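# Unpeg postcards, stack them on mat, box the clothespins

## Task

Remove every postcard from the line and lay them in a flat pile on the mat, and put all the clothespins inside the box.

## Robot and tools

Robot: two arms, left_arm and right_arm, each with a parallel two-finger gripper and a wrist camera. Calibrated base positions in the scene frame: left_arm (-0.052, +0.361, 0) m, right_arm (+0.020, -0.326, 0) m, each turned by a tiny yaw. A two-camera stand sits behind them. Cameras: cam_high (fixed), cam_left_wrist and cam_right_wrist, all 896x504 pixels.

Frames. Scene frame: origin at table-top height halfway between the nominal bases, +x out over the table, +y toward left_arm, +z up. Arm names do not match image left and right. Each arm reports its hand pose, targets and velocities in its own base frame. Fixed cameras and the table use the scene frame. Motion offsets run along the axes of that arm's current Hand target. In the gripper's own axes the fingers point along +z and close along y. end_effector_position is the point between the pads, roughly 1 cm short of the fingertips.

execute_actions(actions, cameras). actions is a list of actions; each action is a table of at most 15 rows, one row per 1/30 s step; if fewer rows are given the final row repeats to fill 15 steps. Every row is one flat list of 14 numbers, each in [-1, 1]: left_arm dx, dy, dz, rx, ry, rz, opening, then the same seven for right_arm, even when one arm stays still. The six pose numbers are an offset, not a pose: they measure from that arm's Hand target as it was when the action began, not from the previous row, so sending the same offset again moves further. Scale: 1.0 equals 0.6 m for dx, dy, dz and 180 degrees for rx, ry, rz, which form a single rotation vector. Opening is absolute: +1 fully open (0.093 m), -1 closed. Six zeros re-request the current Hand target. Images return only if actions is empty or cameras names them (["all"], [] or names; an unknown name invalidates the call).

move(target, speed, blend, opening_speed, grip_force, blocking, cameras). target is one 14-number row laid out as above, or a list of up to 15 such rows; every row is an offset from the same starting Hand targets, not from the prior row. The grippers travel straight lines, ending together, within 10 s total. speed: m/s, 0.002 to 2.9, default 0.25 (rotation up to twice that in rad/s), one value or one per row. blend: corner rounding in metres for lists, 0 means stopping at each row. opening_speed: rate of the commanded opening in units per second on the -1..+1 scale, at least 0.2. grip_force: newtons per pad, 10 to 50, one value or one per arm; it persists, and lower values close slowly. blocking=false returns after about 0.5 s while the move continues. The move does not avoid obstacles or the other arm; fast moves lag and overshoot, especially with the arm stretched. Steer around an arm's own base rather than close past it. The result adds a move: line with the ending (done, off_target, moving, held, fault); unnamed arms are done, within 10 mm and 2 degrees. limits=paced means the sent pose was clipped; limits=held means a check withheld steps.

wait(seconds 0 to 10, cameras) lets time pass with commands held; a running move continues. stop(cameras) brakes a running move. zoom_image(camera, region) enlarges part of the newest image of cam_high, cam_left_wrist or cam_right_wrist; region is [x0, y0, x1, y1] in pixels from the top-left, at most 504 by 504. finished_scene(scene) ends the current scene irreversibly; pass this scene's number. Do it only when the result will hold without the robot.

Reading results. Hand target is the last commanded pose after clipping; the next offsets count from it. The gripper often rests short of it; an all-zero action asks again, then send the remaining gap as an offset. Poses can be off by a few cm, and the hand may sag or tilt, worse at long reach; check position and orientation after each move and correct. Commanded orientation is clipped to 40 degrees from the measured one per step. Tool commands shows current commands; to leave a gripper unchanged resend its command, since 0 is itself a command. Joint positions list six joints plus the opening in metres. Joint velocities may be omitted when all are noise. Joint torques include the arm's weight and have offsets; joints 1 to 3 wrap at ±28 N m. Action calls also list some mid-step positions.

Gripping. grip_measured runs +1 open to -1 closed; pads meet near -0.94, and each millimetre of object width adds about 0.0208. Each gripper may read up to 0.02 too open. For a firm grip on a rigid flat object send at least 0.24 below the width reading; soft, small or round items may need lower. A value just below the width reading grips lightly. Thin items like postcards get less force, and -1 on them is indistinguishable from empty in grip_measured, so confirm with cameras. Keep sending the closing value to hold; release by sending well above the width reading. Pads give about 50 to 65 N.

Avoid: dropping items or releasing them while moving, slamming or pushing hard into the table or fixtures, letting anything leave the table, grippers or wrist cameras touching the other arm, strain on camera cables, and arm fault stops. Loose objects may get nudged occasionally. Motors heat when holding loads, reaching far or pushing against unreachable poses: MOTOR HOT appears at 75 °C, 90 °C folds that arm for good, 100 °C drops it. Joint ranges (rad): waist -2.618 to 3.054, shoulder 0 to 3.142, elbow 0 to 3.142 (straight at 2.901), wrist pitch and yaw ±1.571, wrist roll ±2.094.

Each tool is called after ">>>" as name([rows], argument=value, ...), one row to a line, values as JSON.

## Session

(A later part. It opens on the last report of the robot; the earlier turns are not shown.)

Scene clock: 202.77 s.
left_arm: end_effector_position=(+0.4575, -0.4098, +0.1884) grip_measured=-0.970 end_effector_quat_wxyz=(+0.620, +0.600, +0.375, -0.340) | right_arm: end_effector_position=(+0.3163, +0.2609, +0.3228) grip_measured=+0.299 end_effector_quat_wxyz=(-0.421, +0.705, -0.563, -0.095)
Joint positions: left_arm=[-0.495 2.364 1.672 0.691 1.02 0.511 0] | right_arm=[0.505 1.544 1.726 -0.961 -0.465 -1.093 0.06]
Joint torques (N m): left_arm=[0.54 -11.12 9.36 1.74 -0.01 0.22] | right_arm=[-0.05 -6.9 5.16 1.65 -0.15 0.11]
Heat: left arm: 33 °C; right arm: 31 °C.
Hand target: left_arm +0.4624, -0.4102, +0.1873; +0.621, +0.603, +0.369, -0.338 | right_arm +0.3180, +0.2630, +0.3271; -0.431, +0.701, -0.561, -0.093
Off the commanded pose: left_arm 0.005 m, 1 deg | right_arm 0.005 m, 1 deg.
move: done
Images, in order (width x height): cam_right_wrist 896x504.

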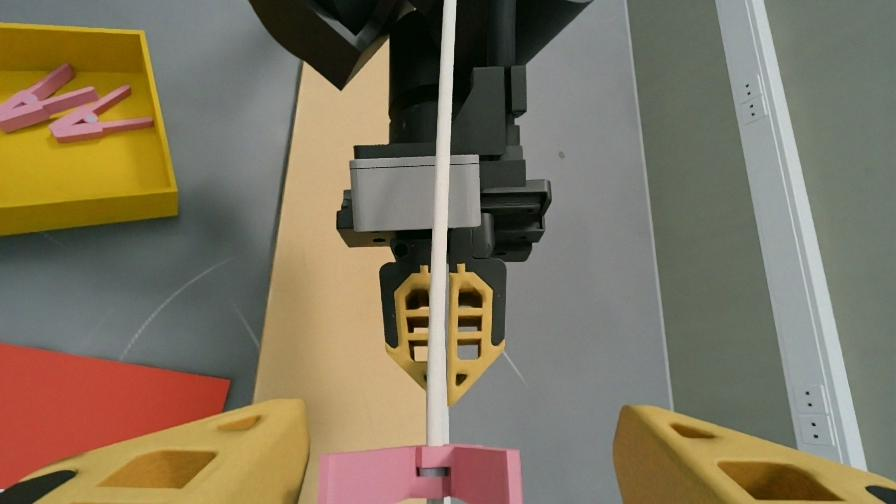

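>>> move([
  [0,0,0,0,0,0,-1, 0.0025,0.01,0.0025,0,0,0,0.3],
  [0,0,0,0,0,0,-1, 0.0025,0.01,0.0025,0,0,0,-1],
], speed=0.1, opening_speed=1.2, cameras=["cam_right_wrist","cam_left_wrist"])

Scene clock: 205.27 s.
left_arm: end_effector_position=(+0.4575, -0.4098, +0.1882) grip_measured=-0.970 end_effector_quat_wxyz=(+0.619, +0.600, +0.375, -0.340) | right_arm: end_effector_position=(+0.3172, +0.2623, +0.3106) grip_measured=-0.765 end_effector_quat_wxyz=(-0.413, +0.705, -0.568, -0.097)
Joint positions: left_arm=[-0.495 2.364 1.672 0.69 1.02 0.511 0] | right_arm=[0.508 1.544 1.685 -0.935 -0.459 -1.087 0.008]
Joint torques (N m): left_arm=[0.55 -11.12 9.37 1.76 -0.01 0.22] | right_arm=[0.38 -9.03 5.2 1.65 -0.16 0.09]
Heat: left arm: 34 °C; right arm: 30 °C.
Hand target: left_arm +0.4624, -0.4102, +0.1873; +0.621, +0.603, +0.369, -0.338 | right_arm +0.3139, +0.2630, +0.3224; -0.431, +0.701, -0.561, -0.092
Off the commanded pose: left_arm 0.005 m, 1 deg | right_arm 0.012 m, 2 deg.
move: off_target (right_arm); target 2's new opening was sent with right_arm's hand 0.012 m and 2 deg from that target
Images, in order (width x height): cam_left_wrist 896x504, cam_right_wrist 896x504.

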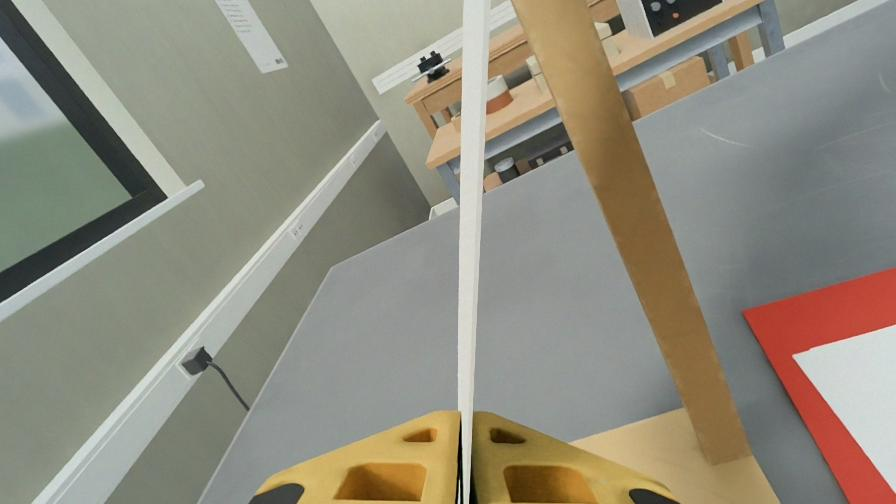

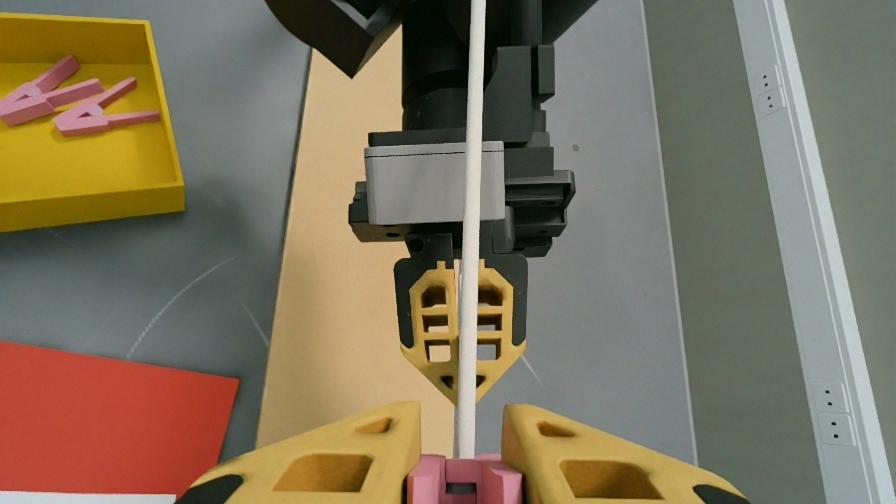

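>>> move([
  [0,0,0,0,0,0,-1, -0.0255,-0.0017,-0.0492,0,0,0,-1],
  [0,0,0,0,0,0,-1, -0.0147,0.0025,-0.1913,0,0,0,-1],
], speed=0.12, blend=[0.01,0], cameras=["all"])

Scene clock: 207.37 s.
left_arm: end_effector_position=(+0.4575, -0.4098, +0.1882) grip_measured=-0.970 end_effector_quat_wxyz=(+0.619, +0.600, +0.375, -0.340) | right_arm: end_effector_position=(+0.2727, +0.1877, +0.3816) grip_measured=-0.780 end_effector_quat_wxyz=(-0.410, +0.699, -0.578, -0.097)
Joint positions: left_arm=[-0.495 2.364 1.672 0.69 1.02 0.512 0] | right_arm=[0.324 1.475 1.979 -1.381 -0.573 -1.223 0.008]
Joint torques (N m): left_arm=[0.54 -11.11 9.37 1.76 0 0.22] | right_arm=[-0.72 -5.61 7.06 1.36 -0.49 -0.14]
Heat: left arm: 34 °C; right arm: 30 °C.
Hand target: left_arm +0.4624, -0.4102, +0.1873; +0.621, +0.603, +0.369, -0.338 | right_arm +0.2688, +0.1880, +0.3972; -0.431, +0.701, -0.561, -0.093
Off the commanded pose: left_arm 0.005 m, 1 deg | right_arm 0.016 m, 3 deg.
move: off_target (right_arm)

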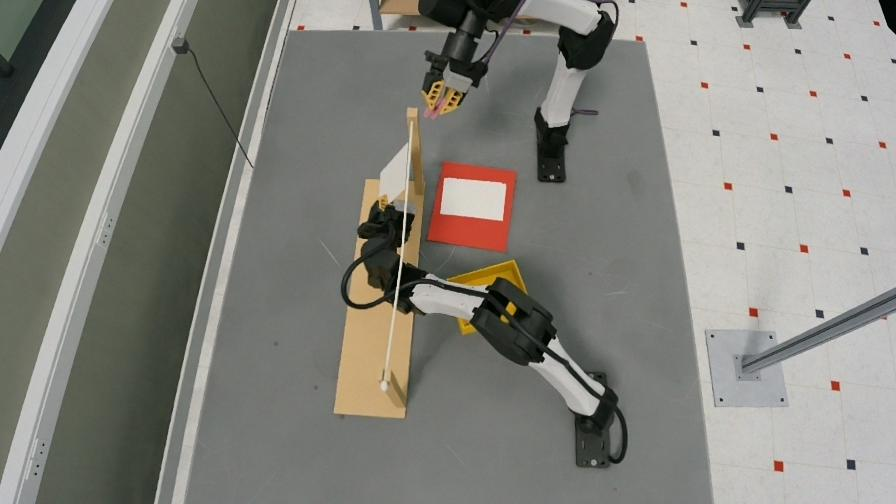

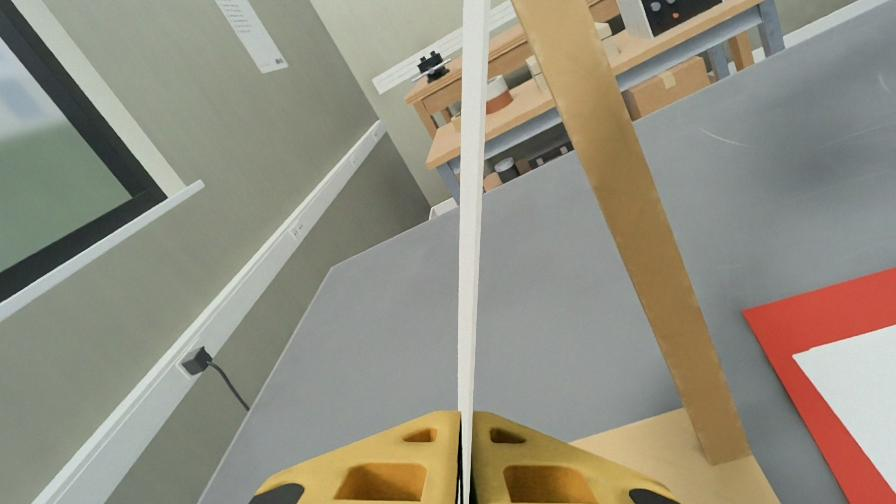

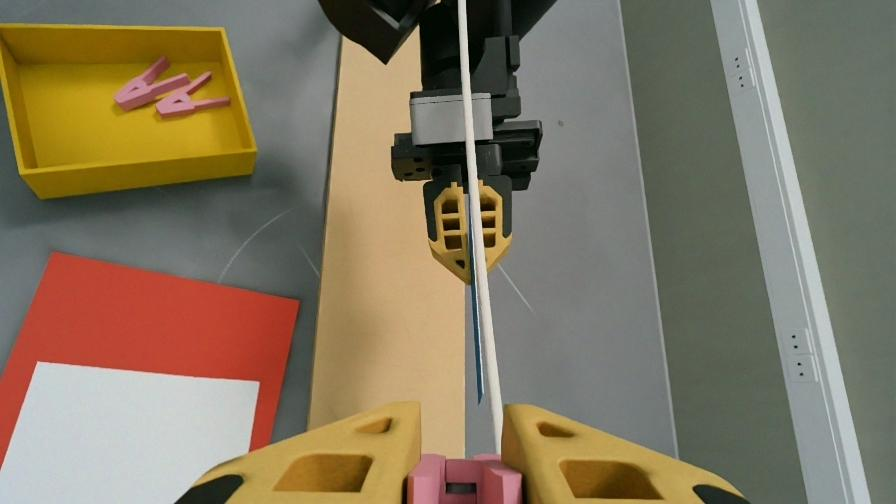

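>>> move([
  [-0.0173,-0.0977,0,0,0,-0.1667,-1, 0.3808,0.1078,-0.2035,0.2203,0.1838,0.156,-1],
  [-0.1363,-0.1938,-0.029,0.1751,0.0466,0.3373,-1, 0.3808,0.1078,-0.2035,0.2203,0.1838,0.156,-1],
  [-0.046,-0.3042,0.0852,0.1751,0.0466,0.3373,-1, 0.3808,0.1078,-0.2035,0.2203,0.1838,0.156,-1],
  [0.0425,-0.3577,0.1285,0.1751,0.0466,0.3373,-1, 0.3808,0.1078,-0.2035,0.2203,0.1838,0.156,-1],
], speed=[0.4,0.45,0.3,0.15], blend=[0.015,0.02,0.02,0], cameras=["all"])

>>> zoom_image(camera="cam_high", region=[400, 140, 540, 280])

Scene clock: 213.97 s.
left_arm: end_effector_position=(+0.2915, -0.4915, +0.0575) grip_measured=-0.970 end_effector_quat_wxyz=(+0.493, +0.868, -0.042, -0.025) | right_arm: end_effector_position=(+0.2486, -0.0572, +0.2955) grip_measured=-0.780 end_effector_quat_wxyz=(+0.423, -0.369, +0.806, -0.189)
Joint positions: left_arm=[-0.849 2.26 1.503 0.039 0.68 2.07 0] | right_arm=[-0.488 0.858 1.133 -0.944 -0.403 -1.15 0.008]
Joint torques (N m): left_arm=[-0.2 -10.91 7.34 1.99 0.16 0] | right_arm=[-0.69 -1.48 4.72 1.83 -0.1 0.12]
Motor temperatures (°C): left_arm=[22 36 32 30 20 20 20] | right_arm=[19 26 30 29 21 21 20]
Heat: left arm: 36 °C; right arm: 30 °C.
Hand target: left_arm +0.2934, -0.4960, +0.0578; +0.499, +0.865, -0.041, -0.023 | right_arm +0.2505, -0.0598, +0.2993; +0.431, -0.362, +0.803, -0.198
Off the commanded pose: left_arm 0.005 m, 1 deg | right_arm 0.005 m, 2 deg.
move: done

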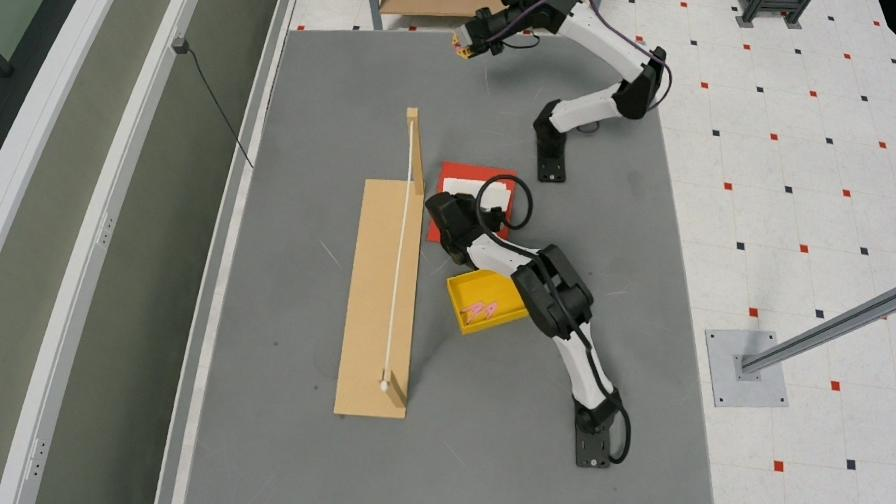

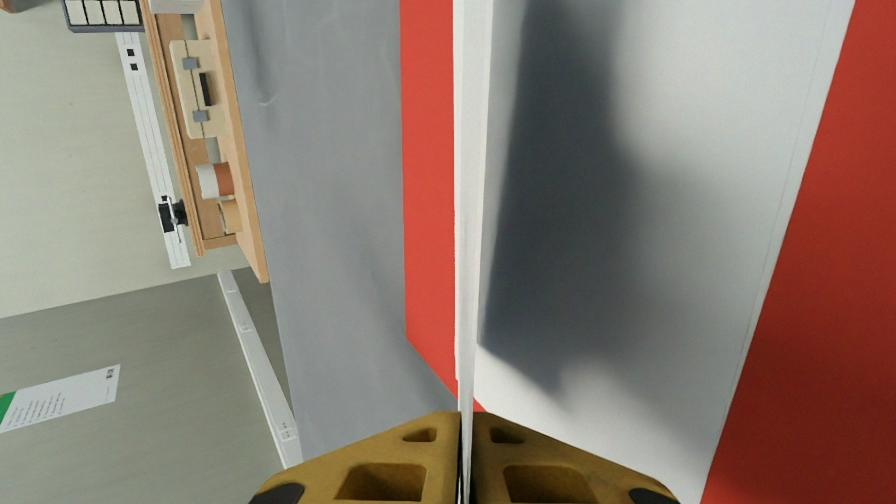

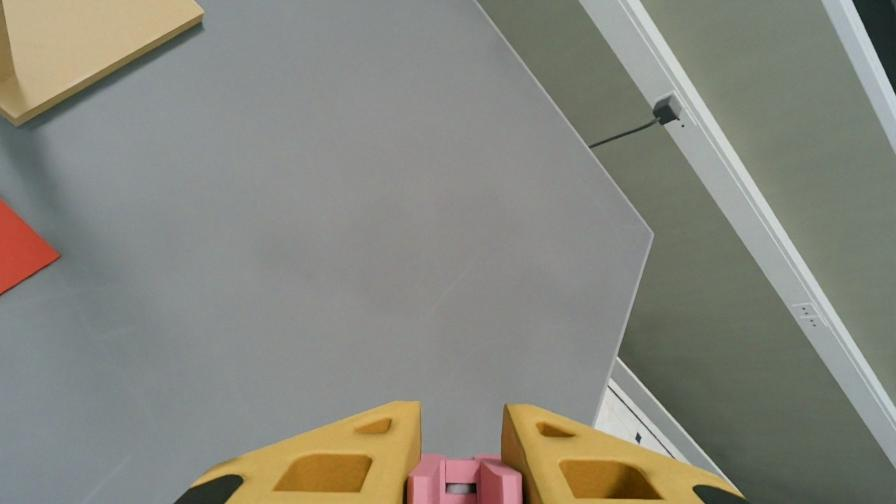

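Scaled by 3.600 from the camera's 896x504 image, which has a finer 1280x720 frame.

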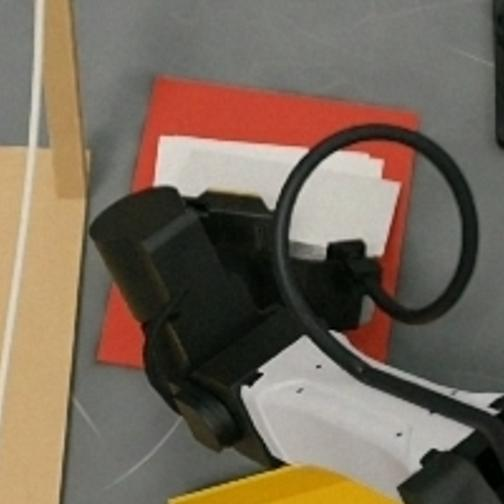

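>>> move([
  [0.0232,0.0073,0.0125,0,0,0,-1, 0,0,0,0,0,0,-1],
  [0.0232,-0.0085,0.0217,0,0,0,-1, 0,0,0,0,0,0,-1],
  [0.0232,-0.0085,0.0217,0,0,0,-0.4, 0,0,0,0,0,0,-1],
  [0.0232,-0.0505,-0.041,0,0,0,-0.4, 0,0,0,0,0,0,-1],
  [0.0213,0.127,-0.1665,0,0,0,-0.4, 0,0,0,0,0,0,-1],
  [-0.0953,-0.0747,-0.8483,0,0.24,-0.139,-0.4, -0.4328,0.4153,-0.107,-0.3699,-0.1841,-0.0326,-1],
], speed=[0.12,0.1,0.1,0.12,0.3,0.45], blend=[0.003,0,0,0.005,0.03,0], opening_speed=0.8, cameras=["cam_high","cam_right_wrist"])

>>> zoom_image(camera="cam_high", region=[400, 140, 540, 280])

Scene clock: 220.73 s.
left_arm: end_effector_position=(+0.2851, -0.0271, +0.2761) grip_measured=-0.402 end_effector_quat_wxyz=(+0.476, +0.743, +0.405, +0.239) | right_arm: end_effector_position=(+0.1893, +0.2933, +0.3003) grip_measured=-0.780 end_effector_quat_wxyz=(-0.330, +0.611, -0.632, -0.344)
Joint positions: left_arm=[0.356 0.97 0.991 -0.72 0.833 2.093 0.026] | right_arm=[0.675 1.311 1.381 -0.878 -0.717 -0.565 0.008]
Joint torques (N m): left_arm=[0.51 -3.07 5.86 1.53 0.39 0.15] | right_arm=[0.23 -4.48 9.07 1.62 -0.45 0.1]
Heat: left arm: 35 °C; right arm: 30 °C.
Hand target: left_arm +0.2796, -0.0298, +0.2739; +0.462, +0.802, +0.328, +0.190 | right_arm +0.1896, +0.3001, +0.3204; -0.354, +0.613, -0.612, -0.354
Off the commanded pose: left_arm 0.006 m, 13 deg | right_arm 0.021 m, 4 deg.
joint sent to its limit (left arm) — joint 6 (wrist roll), upper limit. The joint targets are off in orientation, not in position.
move: off_target (left_arm, right_arm)
Images, in order (width x height): cam_high 896x504, cam_right_wrist 896x504.

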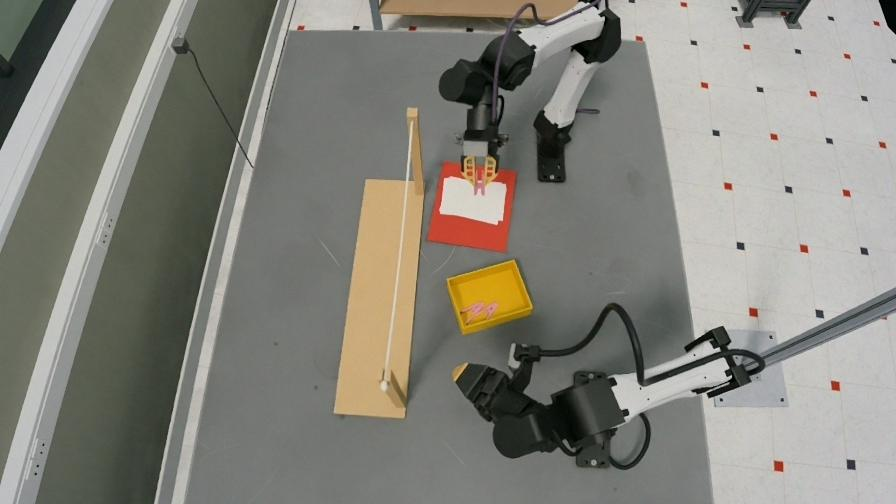

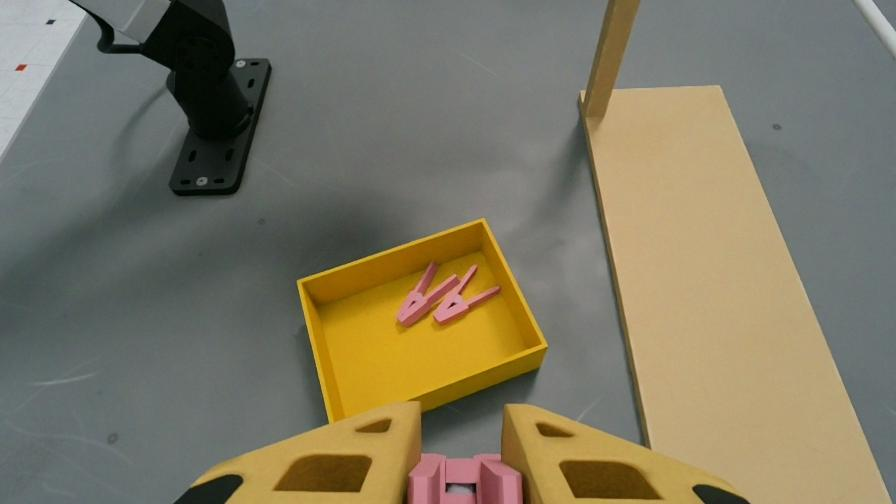

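Scaled by 3.600 from the camera's 896x504 image, which has a finer 1280x720 frame.

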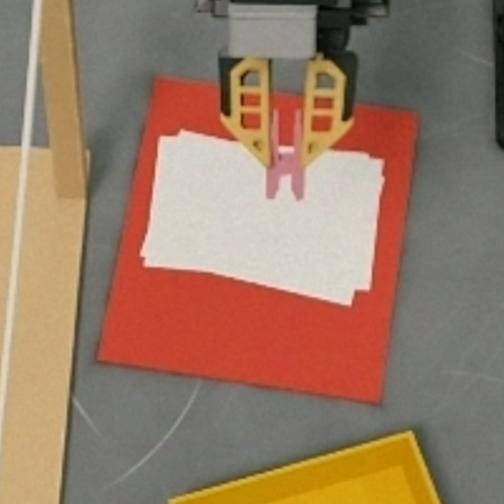

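>>> move([
  [0,0,0,0,0,0,-0.4, 0.1275,0.0527,0.314,0,0,0,-1],
  [0,0,0,0,0,0,-0.4, 0.2387,0.0527,0.3878,0,0,0,-1],
  [0,0,0,0,0,0,-0.4, 0.2387,0.0527,0.3878,0,0,0,0.1],
  [0,0,0,0,0,0,-0.4, 0.0367,0.0527,0.2712,0,0,0,0.1],
], speed=[0.3,0.15,0.2,0.25], blend=[0.02,0,0,0], cameras=["cam_high","cam_right_wrist"])

>>> zoom_image(camera="cam_high", region=[400, 140, 560, 350])

Scene clock: 225.37 s.
left_arm: end_effector_position=(+0.2851, -0.0271, +0.2761) grip_measured=-0.402 end_effector_quat_wxyz=(+0.476, +0.743, +0.405, +0.239) | right_arm: end_effector_position=(+0.1570, +0.4238, +0.1973) grip_measured=+0.099 end_effector_quat_wxyz=(-0.330, +0.616, -0.626, -0.345)
Joint positions: left_arm=[0.356 0.97 0.991 -0.72 0.833 2.093 0.026] | right_arm=[1.058 1.558 1.142 -0.228 -0.437 -0.277 0.05]
Joint torques (N m): left_arm=[0.51 -3.07 5.87 1.51 0.4 0.15] | right_arm=[0.21 -8.58 8.76 1.76 -0.12 0.05]
Heat: left arm: 34 °C; right arm: 30 °C.
Hand target: left_arm +0.2796, -0.0298, +0.2739; +0.462, +0.802, +0.328, +0.190 | right_arm +0.1580, +0.4300, +0.2201; -0.354, +0.613, -0.612, -0.354
Off the commanded pose: left_arm 0.007 m, 13 deg | right_arm 0.024 m, 3 deg.
joint sent to its limit (left arm) — joint 6 (wrist roll), upper limit. The joint targets are off in orientation, not in position.
move: off_target (left_arm, right_arm)
Images, in order (width x height): cam_high 896x504, cam_right_wrist 896x504.

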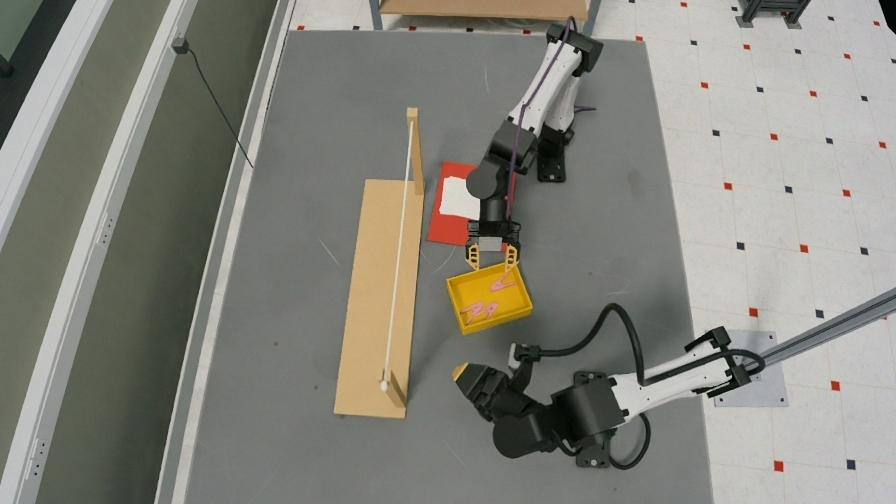

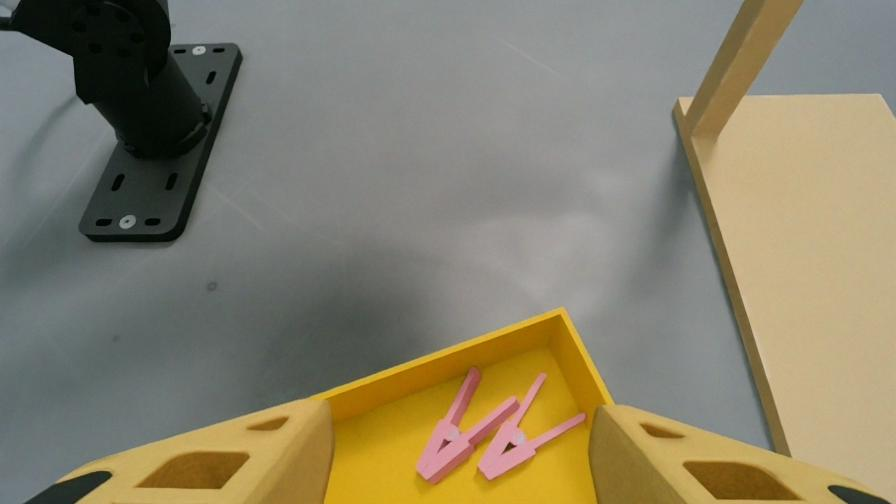

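Scaled by 2.400 from the camera's 896x504 image, which has a finer 1280x720 frame.

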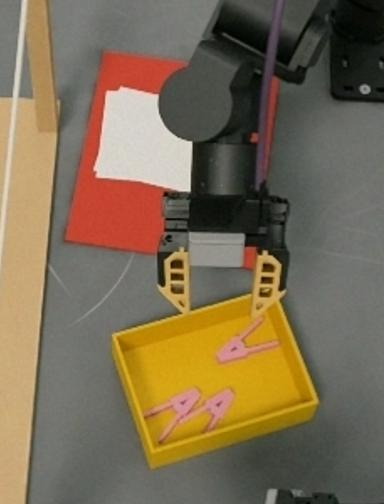

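>>> finished_scene(scene=1)

The scene is finished: the task was done.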